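# Four arms lower a slung pipe into a trench

## Task

Using its slings, let the pipe down slowly into the trench until it lies along its full length on the trench floor. If the pipe is moving quickly at any moment while in contact with a bank or the trench (for example because it fell from a height or was rolled in), the task fails immediately.

## Robot and tools

Robots: four identical i2rt Big YAM arms named arm1, arm2, arm3 and arm4. Each has six revolute joints, a two-finger gripper and a wrist camera. Two fixed room cameras, cam_high and cam_low, also give views. The hand reaches about 1.0 m from the joint1 axis.

Frame: all poses use one shared scene frame. It is in metres, its origin is on the floor, and +z points up. Each arm's foot faces its own +x. Foot poses are arm1 (-1.010, -0.478, 0.809) quat_wxyz (0.767, -0.008, -0.002, 0.641); arm2 (-0.307, 0.516, 0.819) (0.685, -0.007, -0.006, -0.728); arm3 (0.612, -0.542, 0.812) (0.646, 0.002, -0.005, 0.763); arm4 (1.210, 0.500, 0.782) (0.730, 0.001, -0.002, -0.683). The hand point sits between the finger pads, about 1 cm short of the tips. The fingers point along the hand's +z axis and open and close along its y axis. The printed hand can be off from the true one, more so at long reach. hand_target is the hand pose the drive is currently holding as its goal.

Joints are absolute targets in radians, with the tolerance for done in brackets. joint1_rad -2.879..2.879 (±0.045) turns the arm about its foot, positive is counter-clockwise seen from above, and 0 points along the foot's +x. joint2_rad 0..3.141 (±0.14) is the shoulder: 0 is upper arm back and level, and positive raises it and brings it forward. joint3_rad 0..3.019 (±0.09) is the elbow: 0 is folded, and positive opens it. joint4_rad -1.692..1.57 (±0.055) pitches the hand, positive tips the fingers up. joint5_rad -1.57..1.57 (±0.03) yaws the hand, positive toward the arm's right. joint6_rad -2.094..2.094 (±0.035) rolls the hand, positive is clockwise viewed from behind. gripper_m 0..0.093 (±0.003) is the fingertip gap in metres, at roughly 50 to 64 N per pad.

Tool move: give each arm you command its own object under arm1, arm2, arm3 or arm4. An arm you omit gets nothing new. The object can hold:
- joints: a map from joint name to an absolute target.
- target: one list of seven numbers [x, y, z, qw, qx, qy, qz], an absolute hand pose in the scene frame, in the same form the result's hand line uses. When target is given, joints may contain only gripper_m.
- speed: the top hand speed in m/s along that path, 0.002 to 0.5, default 0.25. Turning is capped at twice that value in rad/s. speed without target is refused.
The hand follows a straight line from hand_target. Each control step clips the path to 100 mm and 20 degrees of the measured hand, then applies damped IK, giving position priority. Expect errors of a centimetre or more. Paths last 0.5 to 10 s, and all hand paths in one action finish together at the pace of the slowest. No action runs over 15 s. Paths ignore obstacles and other arms, and hands may lag, drift or overshoot speed, especially when an arm is nearly straight. cameras is a list of camera names or "all"; omitting it gives all, and [] gives none. Unknown keys make the call invalid. Out-of-range values are refused. After a refusal or a stop, the rest of that reply's move, wait and finished_scene calls are skipped.

Tool wait: seconds 0 to 10. It commands nothing and returns state and images. zoom_image: camera plus region [x0, y0, x1, y1] in pixels, at most 504x504, from the newest image of that camera. Images are 672x504, and the wrist cameras are fisheye. read_manual returns only licence text. finished_scene takes scene, the current scene number, and cannot be undone. The pipe must stay in place with no robot support after that.

Results: a "move" line shows each robot given motion, with done or its worst status. joint_status and hand_status report:
- off_target: resting away from the goal, and possibly still pushing.
- time_out: the joint keeps a nearby goal and keeps pushing. on_its_own lists these, and "held at" is the goal, not the reading.
- not_followed: a check held back the targets.
- "joint command not followed" or "pose unreachable": the self- and inter-arm collision check acted.
- limit_stop_at_motor_heat: resend the target.
"as last shown" marks arms that were not commanded. The pictures line gives the image order, and frames may be slightly older than the state. Joint velocities are in rad/s (gripper in m/s), with "within noise" meaning still. Joint torques are in joint order. Positive means toward a larger angle. They include gravity and carry per-arm offsets. Torques 3 and 4 flip sign beyond ±28 N m.

Gripper: while holding a hard part, the reading can be up to 0.005 m below the part's width, or up to 0.002 m above it. Shut on nothing, it reads 0.000 to 0.003. Slightly under the first-touch reading the grip is light. About 0.005 m below it, the gripper is at full force. To release, command well above the reading.

Cautions:
- Lower the pipe slowly, keeping it level. Never release it or let it drop or roll while it touches a bank.
- Do not knock anything out of the work area or onto the floor.
- Never let two arms press together, and never close a gripper on another arm's fingers. The clearance check may act too late and does not guard fingers, gripper housings or cameras.
- Arms keep pushing on contact. Omitted joints may still push toward old goals. To relieve a push, send the reported position as the new target.
- Holding loads, stretching out or pushing heats motors. MOTOR HOT appears at 85 °C, and at 100 °C the arm goes limp for 30 to 60 s or more.
- The simulation keeps running while you compose replies, and the last command stays in force.
- Loose objects may be nudged now and then.
- Smooth, low-effort motion is preferred.

Each tool is called after "Request:" as name(argument=value, ...), one argument or row to a line, values as JSON.

## Session

Request:
move(
)

Scene clock: 0.00 s.
Joint torques (N m): no reading
Heat: arm1: hottest joint2_rad 29 °C; arm2: hottest gripper 29 °C; arm3: hottest joint2_rad 29 °C; arm4: hottest joint5_rad 29 °C.
Joint velocities: within noise
arm1.joint_positions: joint1_rad=+0.463 joint2_rad=+0.644 joint3_rad=+1.433 joint4_rad=-1.528 joint5_rad=-0.151 joint6_rad=+0.131 gripper_m=+0.09396
arm1.joint_status: not commanded
arm1.hand: x=-1.1007 y=-0.2799 z=+1.3245 quat_wxyz=(-0.162, +0.716, -0.571, -0.367) (m; scene frame)
arm1.hand_target: x=-1.1003 y=-0.2818 z=+1.3343 quat_wxyz=(-0.169, +0.713, -0.567, -0.376) (m; scene frame)
arm1.hand_status: not commanded
arm2.joint_positions: joint1_rad=+0.344 joint2_rad=+0.519 joint3_rad=+1.379 joint4_rad=-1.320 joint5_rad=+0.063 joint6_rad=+0.187 gripper_m=+0.09396
arm2.joint_status: not commanded
arm2.hand: x=-0.2620 y=+0.3341 z=+1.3801 quat_wxyz=(-0.439, -0.579, -0.615, +0.304) (m; scene frame)
arm2.hand_target: x=-0.2629 y=+0.3373 z=+1.3911 quat_wxyz=(-0.449, -0.575, -0.610, +0.310) (m; scene frame)
arm2.hand_status: not commanded
arm3.joint_positions: joint1_rad=-0.192 joint2_rad=+0.525 joint3_rad=+1.406 joint4_rad=-1.298 joint5_rad=-0.073 joint6_rad=+0.119 gripper_m=+0.09396
arm3.joint_status: not commanded
arm3.hand: x=+0.6033 y=-0.3522 z=+1.3879 quat_wxyz=(-0.348, +0.562, -0.618, -0.425) (m; scene frame)
arm3.hand_target: x=+0.6032 y=-0.3558 z=+1.3978 quat_wxyz=(-0.355, +0.558, -0.613, -0.433) (m; scene frame)
arm3.hand_status: not commanded
arm4.joint_positions: joint1_rad=-0.380 joint2_rad=+0.466 joint3_rad=+1.426 joint4_rad=-1.395 joint5_rad=+0.164 joint6_rad=+0.191 gripper_m=+0.09396
arm4.joint_status: not commanded
arm4.hand: x=+1.1323 y=+0.3633 z=+1.3533 quat_wxyz=(-0.305, -0.747, -0.388, +0.446) (m; scene frame)
arm4.hand_target: x=+1.1330 y=+0.3657 z=+1.3639 quat_wxyz=(-0.312, -0.741, -0.383, +0.454) (m; scene frame)
arm4.hand_status: not commanded
pictures: arm1_cam_wrist, arm2_cam_wrist, arm3_cam_wrist, arm4_cam_wrist, cam_high, cam_low

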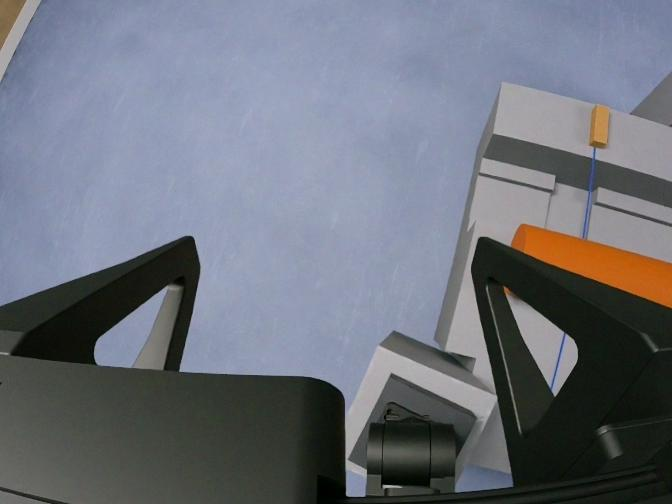

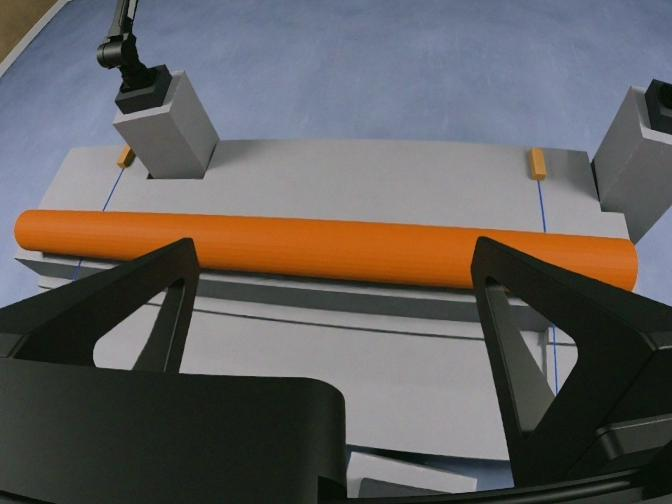

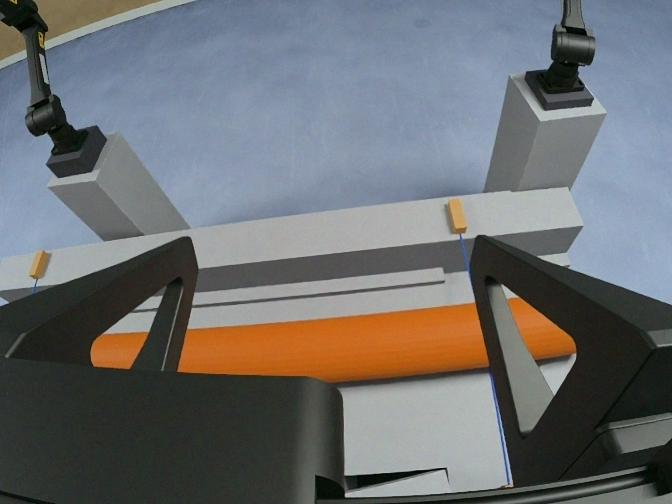

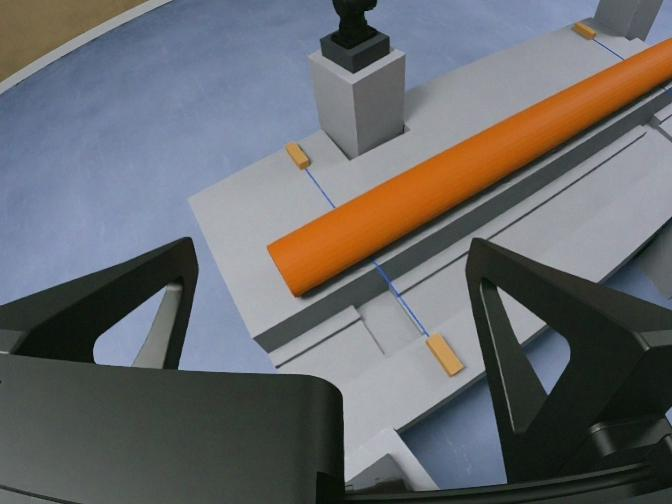

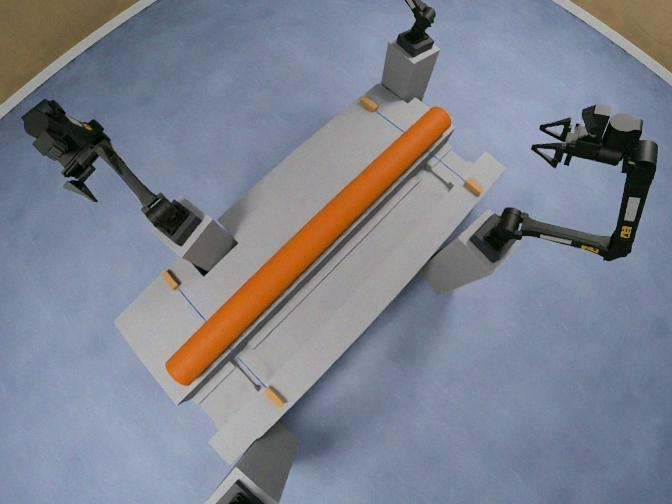

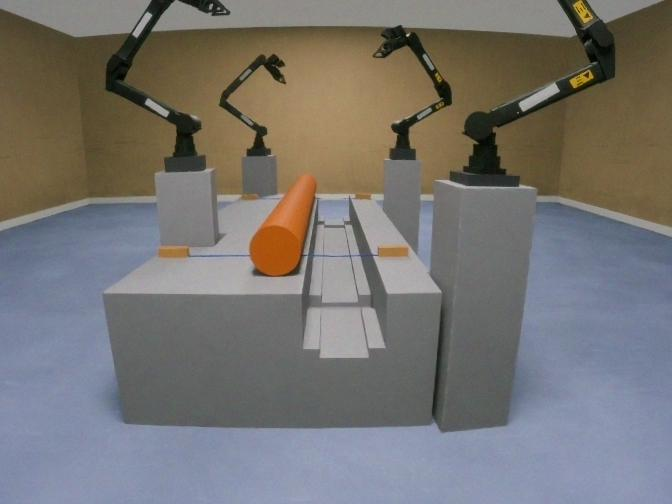

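Request:
zoom_image(
  camera="cam_low",
  region=[90, 160, 450, 430],
)

Request:
zoom_image(
  camera="cam_high",
  region=[100, 240, 320, 460],
)

Request:
zoom_image(
  camera="cam_high",
  region=[320, 60, 540, 280],
)

Request:
zoom_image(
  camera="arm4_cam_wrist",
  region=[240, 220, 520, 430],
)

Scaled by 1.400.

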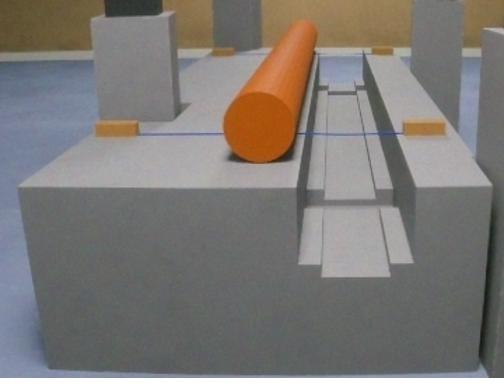

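Scaled by 2.291.

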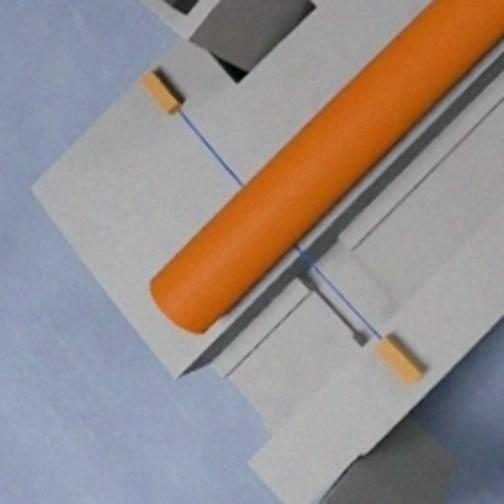

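Scaled by 2.291.

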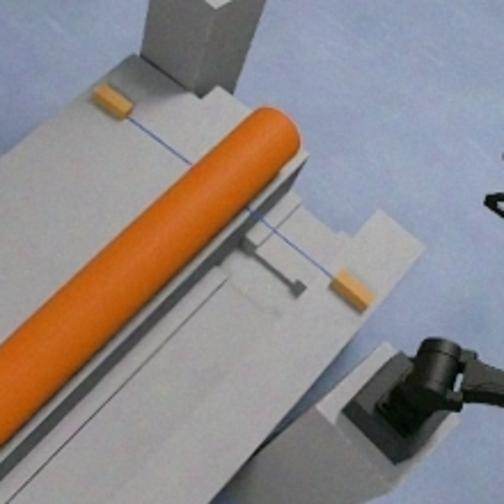

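Scaled by 1.800 from the camera's 672x504 image, which has a finer 960x720 frame.

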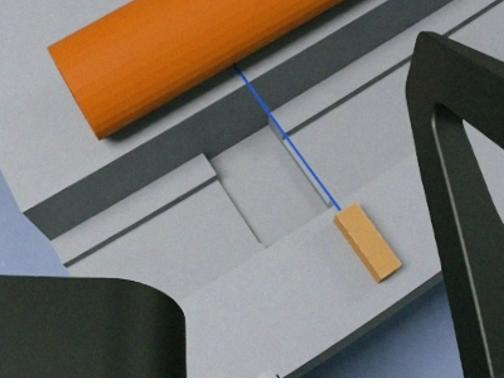

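Request:
move(
  arm1={"target": [-0.67, -0.48, 0.85, 0, 0.7071, -0.7071, 0], "speed": 0.3},
  arm2={"target": [-0.66, 0.27, 0.85, 0, 0.7071, 0.7071, 0], "speed": 0.3},
  arm3={"target": [0.84, -0.48, 0.85, 0, 0.7071, -0.7071, 0], "speed": 0.3},
  arm4={"target": [0.86, 0.27, 0.85, 0, 0.7071, 0.7071, 0], "speed": 0.3},
)

Scene clock: 109.03 s.
Joint torques (N m): arm1=[-0.56 -10.17 8.12 0.96 -0.01 -0.09] | arm2=[-1.73 -14.74 11.96 -0.14 -0.08 0.07] | arm3=[1.55 -6.71 6.71 0.39 -0.09 -0.05] | arm4=[0.91 -13.45 10.19 0.44 0.09 0]
Heat: arm1: hottest joint3_rad 35 °C; arm2: hottest joint3_rad 38 °C; arm3: hottest joint3_rad 30 °C; arm4: hottest joint3_rad 33 °C.
move: arm1 off_target; arm2 off_target; arm3 done; arm4 off_target
Joint velocities: within noise
arm1.joint_positions: joint1_rad=-1.394 joint2_rad=+1.443 joint3_rad=+0.773 joint4_rad=-0.942 joint5_rad=-0.011 joint6_rad=-1.574 gripper_m=+0.09396
arm1.joint_status: not commanded
arm1.hand: x=-0.6805 y=-0.4771 z=+0.8455 quat_wxyz=(+0.009, +0.707, -0.707, -0.010) (m; scene frame)
arm1.hand_target: x=-0.6701 y=-0.4800 z=+0.8502 quat_wxyz=(+0.000, +0.707, -0.707, +0.000) (m; scene frame)
arm1.hand_status: off_target (0.012 m and 1.6 deg from the pose sent, 0.671 m and 49.0 deg at the start; pose on its path clipped on 14 of 93 steps; a joint's target at an end of its range on 32 of 93 steps)
arm2.joint_positions: joint1_rad=-0.879 joint2_rad=+1.679 joint3_rad=+0.982 joint4_rad=-0.952 joint5_rad=+0.012 joint6_rad=-0.949 gripper_m=+0.09396
arm2.joint_status: not commanded
arm2.hand: x=-0.6348 y=+0.2802 z=+0.8334 quat_wxyz=(-0.006, -0.703, -0.710, -0.033) (m; scene frame)
arm2.hand_target: x=-0.6591 y=+0.2707 z=+0.8507 quat_wxyz=(+0.000, -0.707, -0.707, +0.000) (m; scene frame)
arm2.hand_status: off_target (0.032 m and 3.9 deg from the pose sent, 0.666 m and 64.7 deg at the start)
arm3.joint_positions: joint1_rad=-1.464 joint2_rad=+1.148 joint3_rad=+0.522 joint4_rad=-0.971 joint5_rad=+0.006 joint6_rad=-1.287 gripper_m=+0.09396
arm3.joint_status: not commanded
arm3.hand: x=+0.8352 y=-0.4819 z=+0.8474 quat_wxyz=(+0.008, +0.703, -0.711, -0.006) (m; scene frame)
arm3.hand_target: x=+0.8400 y=-0.4800 z=+0.8501 quat_wxyz=(+0.000, +0.707, -0.707, +0.000) (m; scene frame)
arm3.hand_status: done (0.006 m and 1.4 deg from the pose sent, 0.601 m and 66.9 deg at the start; a joint's target at an end of its range on 18 of 93 steps)
arm4.joint_positions: joint1_rad=-1.060 joint2_rad=+1.583 joint3_rad=+0.983 joint4_rad=-1.046 joint5_rad=+0.003 joint6_rad=-0.972 gripper_m=+0.09396
arm4.joint_status: not commanded
arm4.hand: x=+0.8813 y=+0.2874 z=+0.8286 quat_wxyz=(-0.008, -0.714, -0.699, -0.038) (m; scene frame)
arm4.hand_target: x=+0.8611 y=+0.2708 z=+0.8508 quat_wxyz=(+0.000, -0.707, -0.707, +0.000) (m; scene frame)
arm4.hand_status: off_target (0.035 m and 4.6 deg from the pose sent, 0.580 m and 73.3 deg at the start)
pictures: arm1_cam_wrist, arm2_cam_wrist, arm3_cam_wrist, arm4_cam_wrist, cam_high, cam_low

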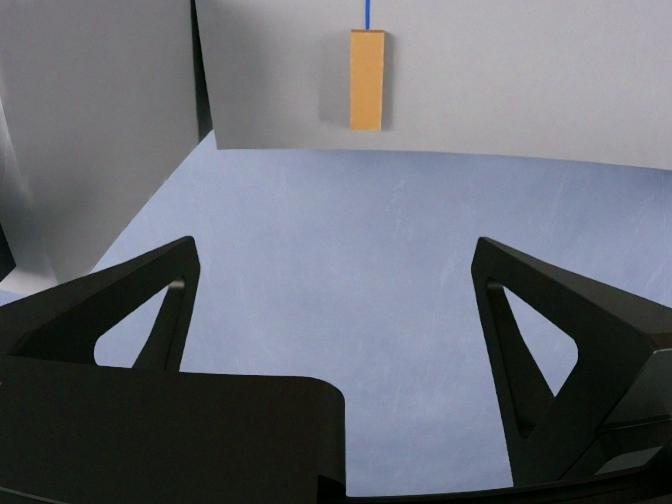

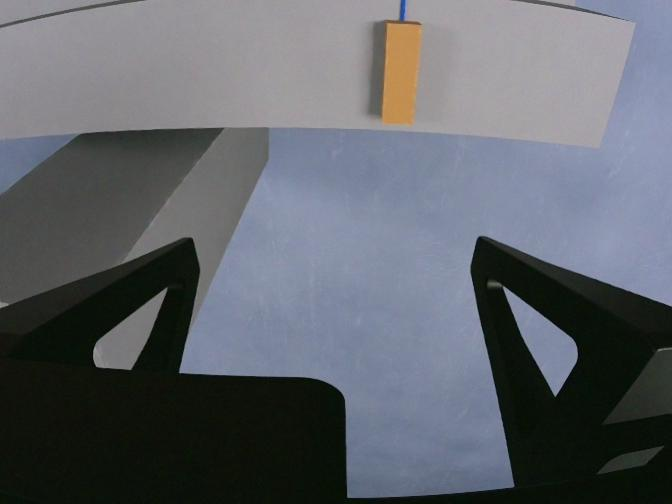

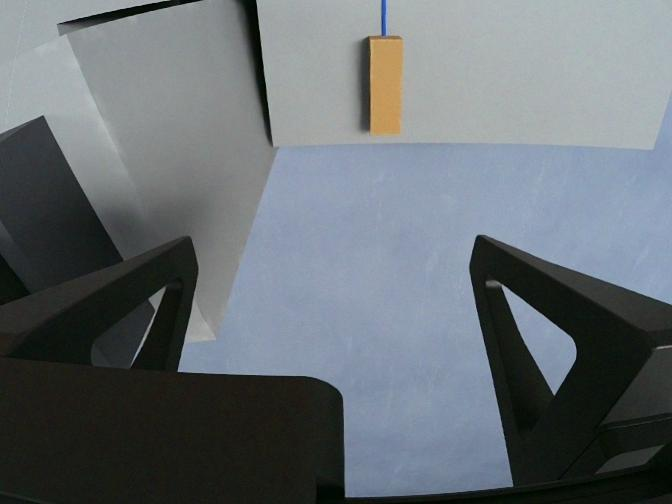

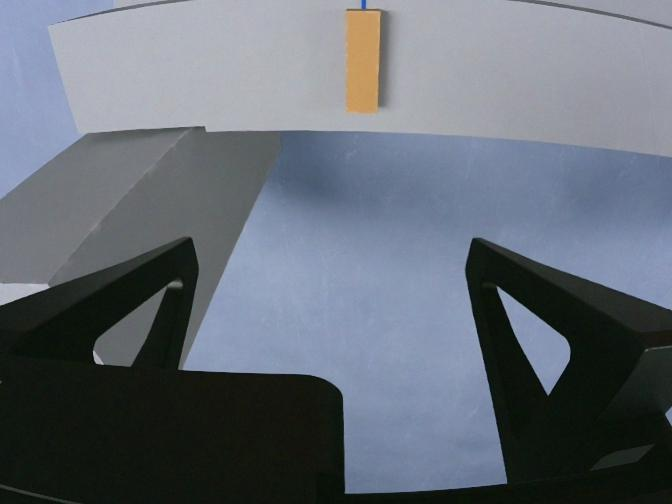

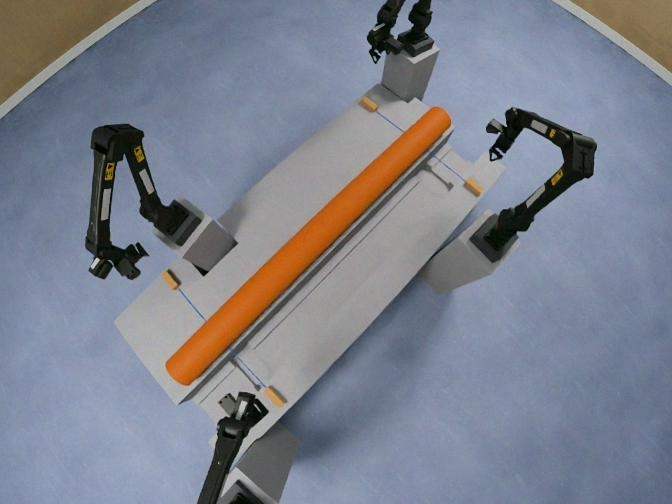

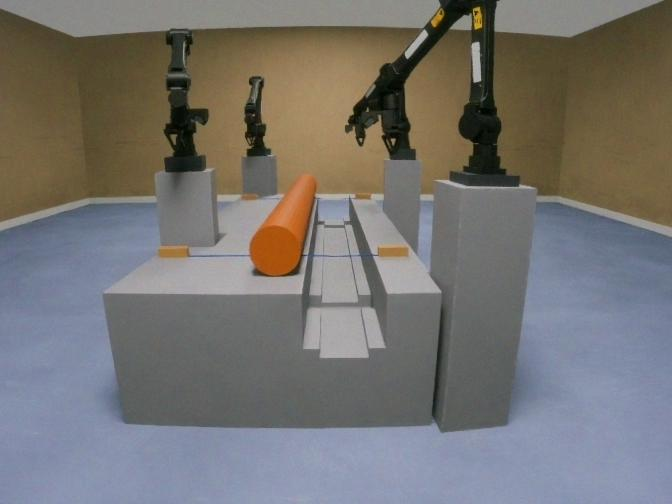

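Request:
move(
  arm1={"target": [-0.648, -0.459, 0.705, 0, 0.7071, -0.7071, 0], "speed": 0.2},
  arm2={"target": [-0.698, 0.253, 0.715, 0, 0.7071, 0.7071, 0], "speed": 0.2},
  arm3={"target": [0.88, -0.47, 0.703, 0, 0.7071, -0.7071, 0], "speed": 0.2},
  arm4={"target": [0.855, 0.248, 0.72, 0, 0.7071, 0.7071, 0], "speed": 0.2},
)

Scene clock: 129.03 s.
Joint torques (N m): arm1=[0.62 -12.57 4.93 0.9 -0.08 0.1] | arm2=[-1.73 -17.03 9.13 -0.02 -0.1 0.07] | arm3=[0.85 -11.63 3.95 0.35 -0.11 -0.08] | arm4=[0.91 -15.15 4.81 0.65 0.08 0.3]
Heat: arm1: hottest joint3_rad 35 °C; arm2: hottest joint3_rad 37 °C; arm3: hottest joint3_rad 31 °C; arm4: hottest joint3_rad 34 °C.
move: arm1 done; arm2 off_target; arm3 off_target; arm4 done
Joint velocities: within noise
arm1.joint_positions: joint1_rad=-1.348 joint2_rad=+1.835 joint3_rad=+0.741 joint4_rad=-0.502 joint5_rad=-0.011 joint6_rad=-1.527 gripper_m=+0.09396
arm1.joint_status: not commanded
arm1.hand: x=-0.6538 y=-0.4617 z=+0.7068 quat_wxyz=(+0.004, +0.708, -0.706, -0.004) (m; scene frame)
arm1.hand_target: x=-0.6482 y=-0.4590 z=+0.7051 quat_wxyz=(+0.000, +0.707, -0.707, +0.000) (m; scene frame)
arm1.hand_status: done (0.007 m and 0.7 deg from the pose sent, 0.145 m and 1.6 deg at the start)
arm2.joint_positions: joint1_rad=-0.900 joint2_rad=+2.013 joint3_rad=+1.045 joint4_rad=-0.661 joint5_rad=+0.012 joint6_rad=-0.969 gripper_m=+0.09396
arm2.joint_status: not commanded
arm2.hand: x=-0.6753 y=+0.2604 z=+0.7079 quat_wxyz=(-0.005, -0.704, -0.710, -0.023) (m; scene frame)
arm2.hand_target: x=-0.6976 y=+0.2534 z=+0.7157 quat_wxyz=(+0.000, -0.707, -0.707, +0.000) (m; scene frame)
arm2.hand_status: off_target (0.025 m and 2.8 deg from the pose sent, 0.137 m and 3.9 deg at the start)
arm3.joint_positions: joint1_rad=-1.464 joint2_rad=+1.728 joint3_rad=+0.487 joint4_rad=-0.366 joint5_rad=+0.006 joint6_rad=-1.296 gripper_m=+0.09396
arm3.joint_status: not commanded
arm3.hand: x=+0.8660 y=-0.4720 z=+0.7002 quat_wxyz=(+0.013, +0.706, -0.708, -0.009) (m; scene frame)
arm3.hand_target: x=+0.8799 y=-0.4700 z=+0.7033 quat_wxyz=(+0.000, +0.707, -0.707, +0.000) (m; scene frame)
arm3.hand_status: off_target (0.014 m and 1.8 deg from the pose sent, 0.152 m and 1.4 deg at the start)
arm4.joint_positions: joint1_rad=-1.026 joint2_rad=+1.851 joint3_rad=+0.974 joint4_rad=-0.710 joint5_rad=+0.003 joint6_rad=-0.965 gripper_m=+0.09396
arm4.joint_status: not commanded
arm4.hand: x=+0.8554 y=+0.2527 z=+0.7172 quat_wxyz=(-0.002, -0.705, -0.709, -0.009) (m; scene frame)
arm4.hand_target: x=+0.8550 y=+0.2480 z=+0.7201 quat_wxyz=(+0.000, -0.707, -0.707, +0.000) (m; scene frame)
arm4.hand_status: done (0.005 m and 1.1 deg from the pose sent, 0.118 m and 4.6 deg at the start)
pictures: arm1_cam_wrist, arm2_cam_wrist, arm3_cam_wrist, arm4_cam_wrist, cam_high, cam_low

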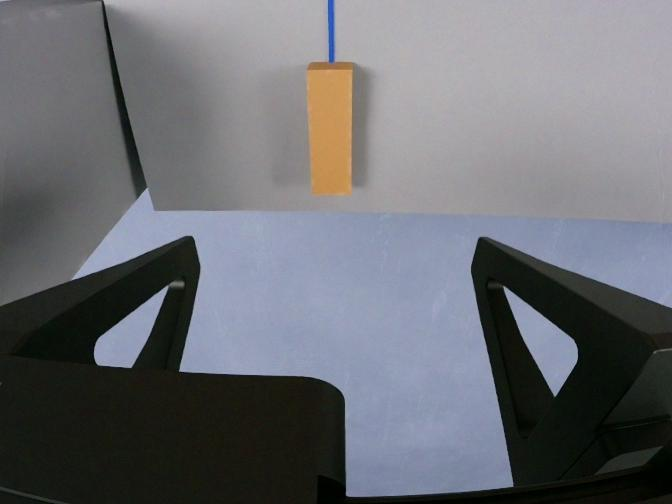

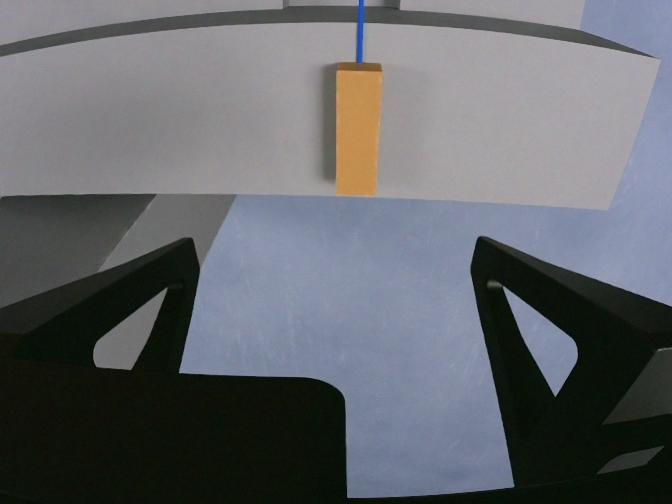

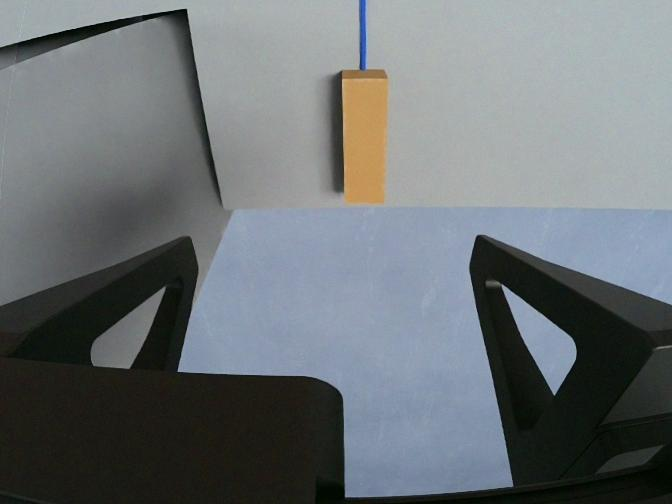

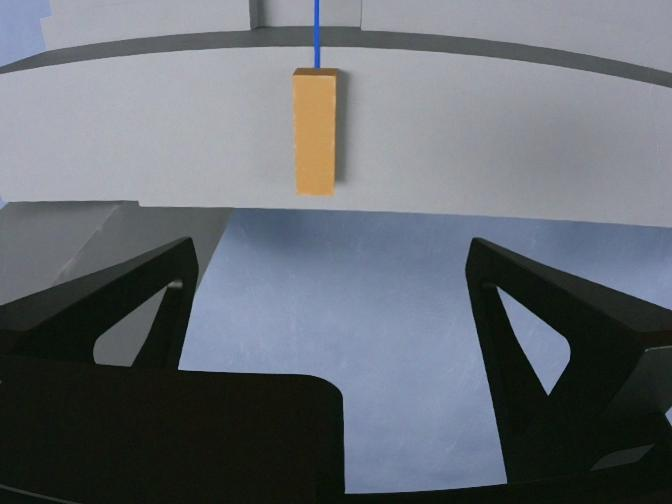

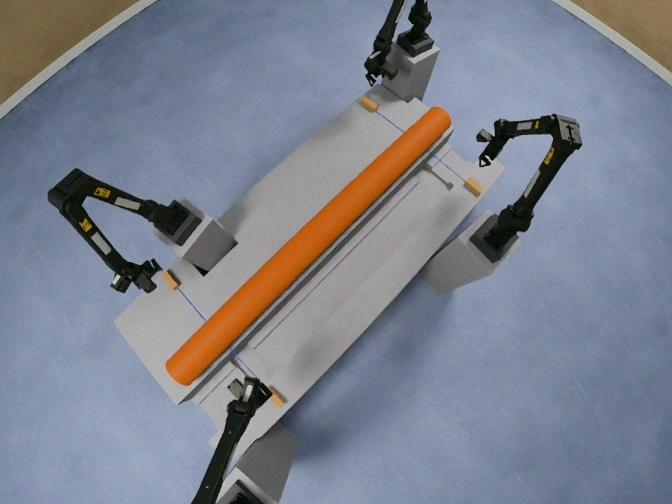

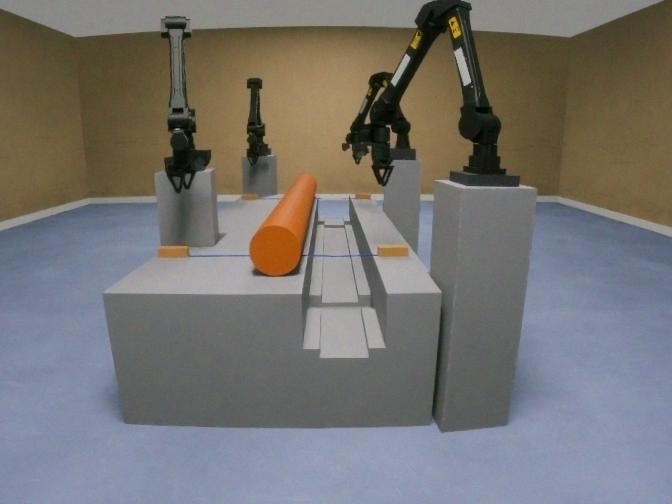

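Request:
move(
  arm1={"target": [-0.652, -0.475, 0.60, 0, 0.7071, -0.7071, 0], "speed": 0.2},
  arm2={"target": [-0.711, 0.272, 0.608, 0, 0.7071, 0.7071, 0], "speed": 0.2},
  arm3={"target": [0.898, -0.493, 0.603, 0, 0.7071, -0.7071, 0], "speed": 0.2},
  arm4={"target": [0.874, 0.27, 0.603, 0, 0.7071, 0.7071, 0], "speed": 0.2},
)

Scene clock: 155.27 s.
Joint torques (N m): arm1=[-0.91 -13.51 2.62 0.92 -0.06 -0.05] | arm2=[-1.49 -18.49 6.54 -0.02 -0.11 0.05] | arm3=[0.85 -14.21 0.75 0.46 -0.15 -0.08] | arm4=[-0.38 -15.79 2.69 0.62 0.09 0.1]
Heat: arm1: hottest joint3_rad 34 °C; arm2: hottest joint3_rad 36 °C; arm3: hottest joint2_rad 30 °C; arm4: hottest joint3_rad 33 °C.
move: arm1 done; arm2 off_target; arm3 done; arm4 done
Joint velocities: within noise
arm1.joint_positions: joint1_rad=-1.374 joint2_rad=+2.148 joint3_rad=+0.760 joint4_rad=-0.210 joint5_rad=-0.011 joint6_rad=-1.550 gripper_m=+0.09396
arm1.joint_status: not commanded
arm1.hand: x=-0.6592 y=-0.4723 z=+0.6032 quat_wxyz=(+0.004, +0.706, -0.708, -0.005) (m; scene frame)
arm1.hand_target: x=-0.6522 y=-0.4750 z=+0.6001 quat_wxyz=(+0.000, +0.707, -0.707, +0.000) (m; scene frame)
arm1.hand_status: done (0.008 m and 0.8 deg from the pose sent, 0.108 m and 0.7 deg at the start)
arm2.joint_positions: joint1_rad=-0.955 joint2_rad=+2.266 joint3_rad=+1.088 joint4_rad=-0.445 joint5_rad=+0.013 joint6_rad=-1.020 gripper_m=+0.09396
arm2.joint_status: not commanded
arm2.hand: x=-0.6912 y=+0.2776 z=+0.6035 quat_wxyz=(-0.005, -0.705, -0.709, -0.020) (m; scene frame)
arm2.hand_target: x=-0.7108 y=+0.2723 z=+0.6086 quat_wxyz=(+0.000, -0.707, -0.707, +0.000) (m; scene frame)
arm2.hand_status: off_target (0.021 m and 2.4 deg from the pose sent, 0.107 m and 2.8 deg at the start)
arm3.joint_positions: joint1_rad=-1.559 joint2_rad=+2.120 joint3_rad=+0.579 joint4_rad=-0.047 joint5_rad=+0.007 joint6_rad=-1.392 gripper_m=+0.09396
arm3.joint_status: not commanded
arm3.hand: x=+0.8932 y=-0.4919 z=+0.6037 quat_wxyz=(+0.004, +0.706, -0.708, -0.004) (m; scene frame)
arm3.hand_target: x=+0.8981 y=-0.4930 z=+0.6031 quat_wxyz=(+0.000, +0.707, -0.707, +0.000) (m; scene frame)
arm3.hand_status: done (0.005 m and 0.7 deg from the pose sent, 0.104 m and 1.8 deg at the start)
arm4.joint_positions: joint1_rad=-1.026 joint2_rad=+2.106 joint3_rad=+0.890 joint4_rad=-0.377 joint5_rad=+0.003 joint6_rad=-0.965 gripper_m=+0.09396
arm4.joint_status: not commanded
arm4.hand: x=+0.8817 y=+0.2703 z=+0.5986 quat_wxyz=(-0.003, -0.705, -0.709, -0.012) (m; scene frame)
arm4.hand_target: x=+0.8740 y=+0.2700 z=+0.6030 quat_wxyz=(+0.000, -0.707, -0.707, +0.000) (m; scene frame)
arm4.hand_status: done (0.009 m and 1.4 deg from the pose sent, 0.117 m and 1.1 deg at the start)
pictures: arm1_cam_wrist, arm2_cam_wrist, arm3_cam_wrist, arm4_cam_wrist, cam_high, cam_low

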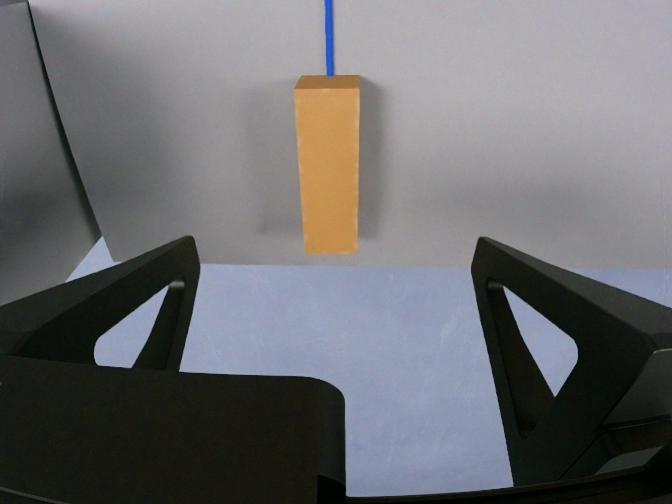

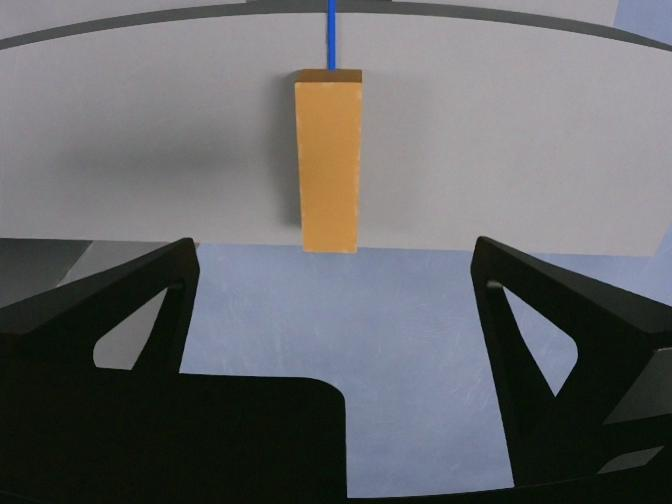

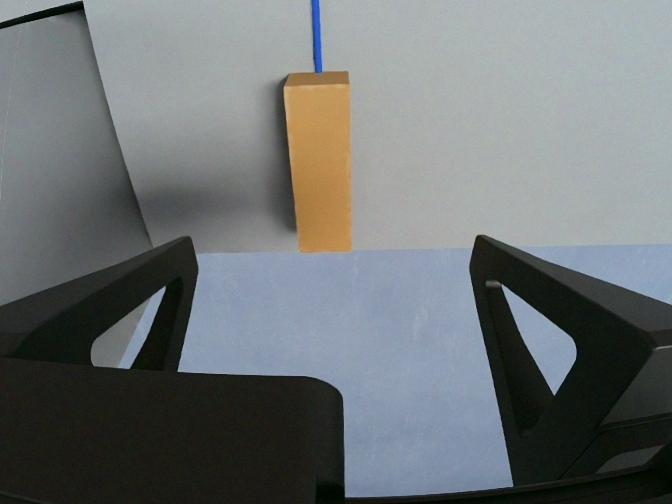

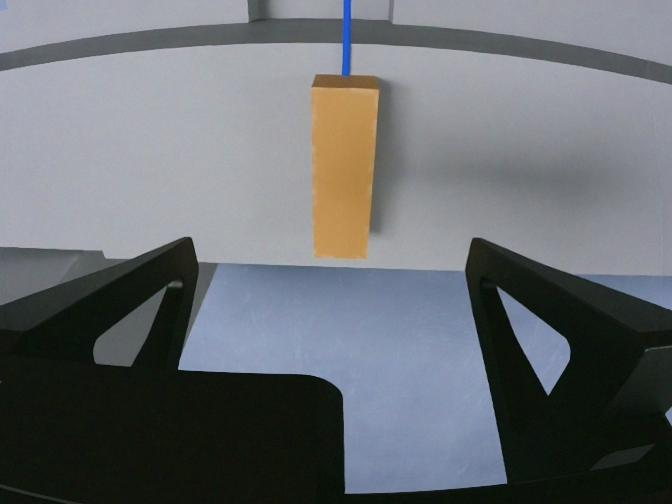

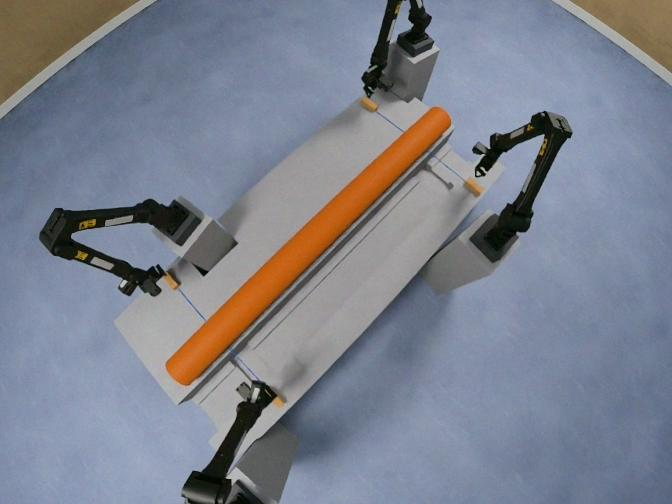

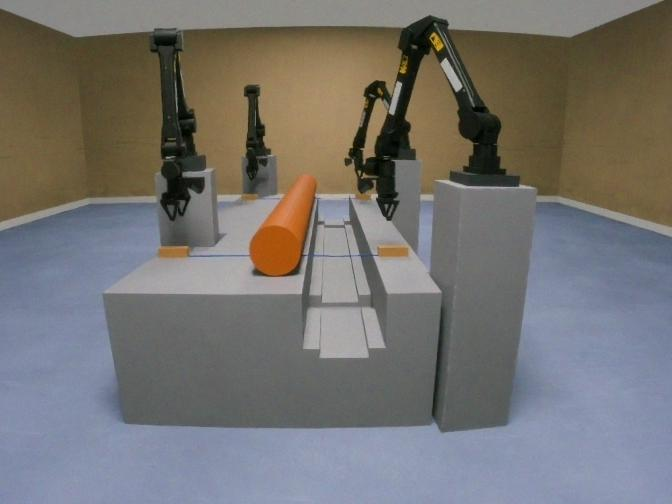

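Request:
zoom_image(
  camera="arm1_cam_wrist",
  region=[250, 50, 410, 270],
)

Request:
zoom_image(
  camera="cam_low",
  region=[100, 120, 450, 300],
)

Scaled by 2.291 from the camera's 672x504 image, which has a finer 960x720 frame.

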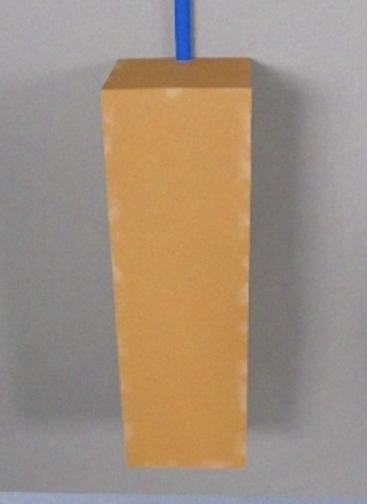

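Scaled by 1.440.

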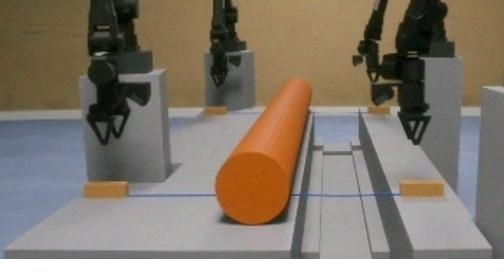

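Request:
move(
  arm1={"target": [-0.658, -0.48, 0.527, 0, 0.7071, -0.7071, 0], "speed": 0.15},
  arm2={"target": [-0.706, 0.281, 0.535, 0, 0.7071, 0.7071, 0], "speed": 0.15},
  arm3={"target": [0.888, -0.50, 0.53, 0, 0.7071, -0.7071, 0], "speed": 0.15},
  arm4={"target": [0.871, 0.278, 0.534, 0, 0.7071, 0.7071, 0], "speed": 0.15},
)

Scene clock: 172.83 s.
Joint torques (N m): arm1=[-0.73 -13.8 0.92 0.91 0 -0.12] | arm2=[-1.67 -19.19 4.71 -0.02 -0.11 0.05] | arm3=[0.56 -15.38 -0.98 0.39 -0.13 -0.06] | arm4=[-0.26 -16.15 2.8 0.61 0.08 0]
Heat: arm1: hottest joint3_rad 32 °C; arm2: hottest joint3_rad 35 °C; arm3: hottest joint2_rad 30 °C; arm4: hottest joint3_rad 32 °C.
move: arm1 done; arm2 off_target; arm3 done; arm4 off_target
Joint velocities: within noise
arm1.joint_positions: joint1_rad=-1.385 joint2_rad=+2.371 joint3_rad=+0.828 joint4_rad=-0.047 joint5_rad=-0.011 joint6_rad=-1.563 gripper_m=+0.09396
arm1.joint_status: not commanded
arm1.hand: x=-0.6598 y=-0.4767 z=+0.5315 quat_wxyz=(+0.001, +0.707, -0.707, -0.002) (m; scene frame)
arm1.hand_target: x=-0.6580 y=-0.4800 z=+0.5272 quat_wxyz=(+0.000, +0.707, -0.707, +0.000) (m; scene frame)
arm1.hand_status: done (0.006 m and 0.3 deg from the pose sent, 0.077 m and 0.8 deg at the start)
arm2.joint_positions: joint1_rad=-0.966 joint2_rad=+2.445 joint3_rad=+1.135 joint4_rad=-0.309 joint5_rad=+0.013 joint6_rad=-1.034 gripper_m=+0.09396
arm2.joint_status: not commanded
arm2.hand: x=-0.6876 y=+0.2845 z=+0.5309 quat_wxyz=(-0.005, -0.704, -0.709, -0.018) (m; scene frame)
arm2.hand_target: x=-0.7058 y=+0.2812 z=+0.5354 quat_wxyz=(+0.000, -0.707, -0.707, +0.000) (m; scene frame)
arm2.hand_status: off_target (0.019 m and 2.2 deg from the pose sent, 0.070 m and 2.4 deg at the start)
arm3.joint_positions: joint1_rad=-1.577 joint2_rad=+2.390 joint3_rad=+0.644 joint4_rad=+0.159 joint5_rad=+0.007 joint6_rad=-1.413 gripper_m=+0.09396
arm3.joint_status: not commanded
arm3.hand: x=+0.8839 y=-0.4978 z=+0.5306 quat_wxyz=(+0.004, +0.708, -0.706, -0.004) (m; scene frame)
arm3.hand_target: x=+0.8878 y=-0.5000 z=+0.5300 quat_wxyz=(+0.000, +0.707, -0.707, +0.000) (m; scene frame)
arm3.hand_status: done (0.005 m and 0.7 deg from the pose sent, 0.074 m and 0.7 deg at the start)
arm4.joint_positions: joint1_rad=-1.048 joint2_rad=+2.296 joint3_rad=+0.918 joint4_rad=-0.230 joint5_rad=+0.003 joint6_rad=-0.977 gripper_m=+0.09396
arm4.joint_status: not commanded
arm4.hand: x=+0.8874 y=+0.2845 z=+0.5295 quat_wxyz=(-0.004, -0.709, -0.705, -0.019) (m; scene frame)
arm4.hand_target: x=+0.8712 y=+0.2782 z=+0.5343 quat_wxyz=(+0.000, -0.707, -0.707, +0.000) (m; scene frame)
arm4.hand_status: off_target (0.018 m and 2.2 deg from the pose sent, 0.066 m and 1.4 deg at the start)
pictures: arm1_cam_wrist, arm2_cam_wrist, arm3_cam_wrist, arm4_cam_wrist, cam_high, cam_low

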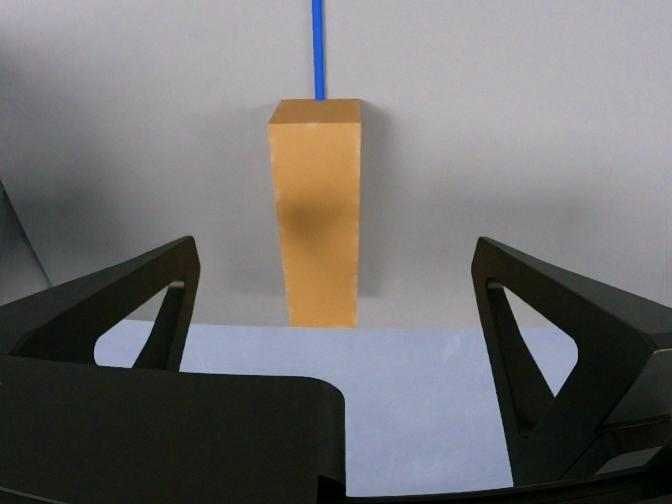

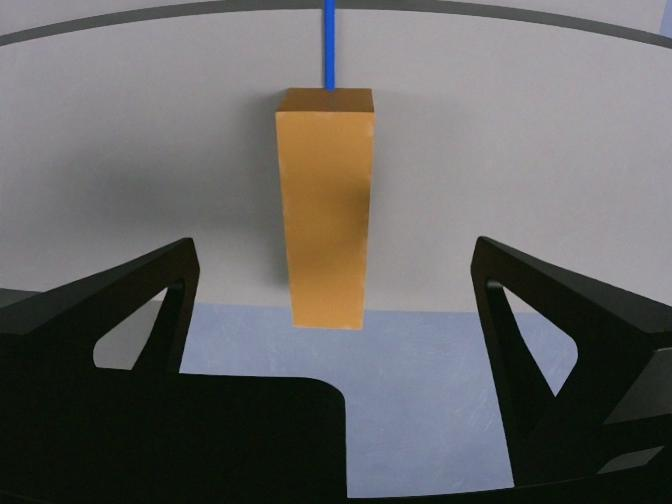

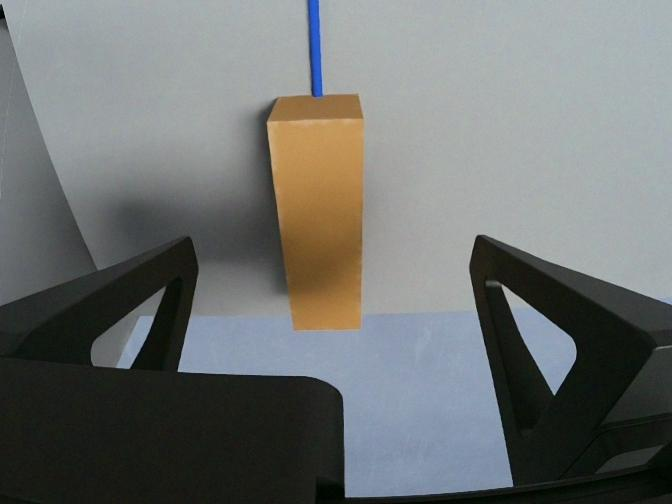

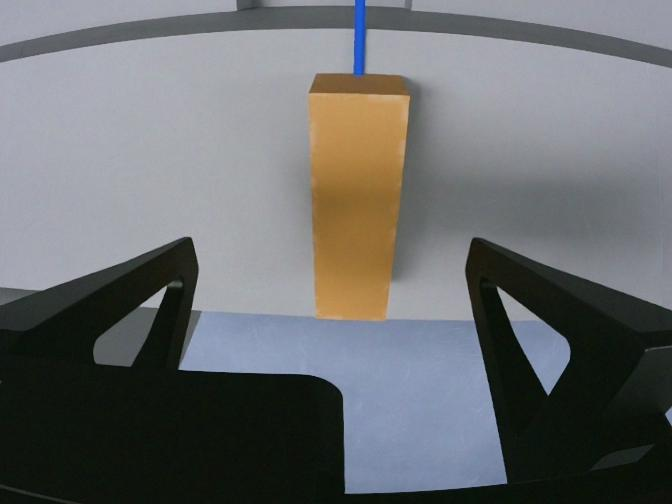

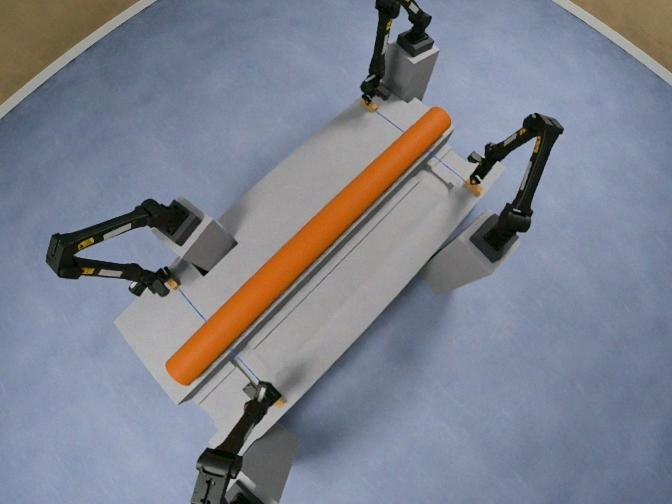

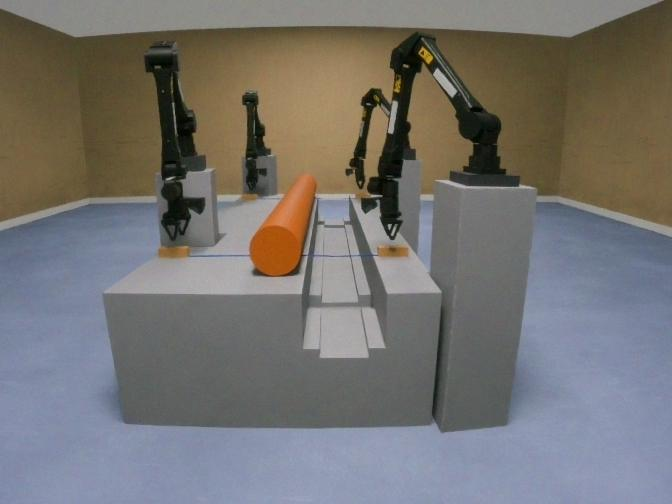

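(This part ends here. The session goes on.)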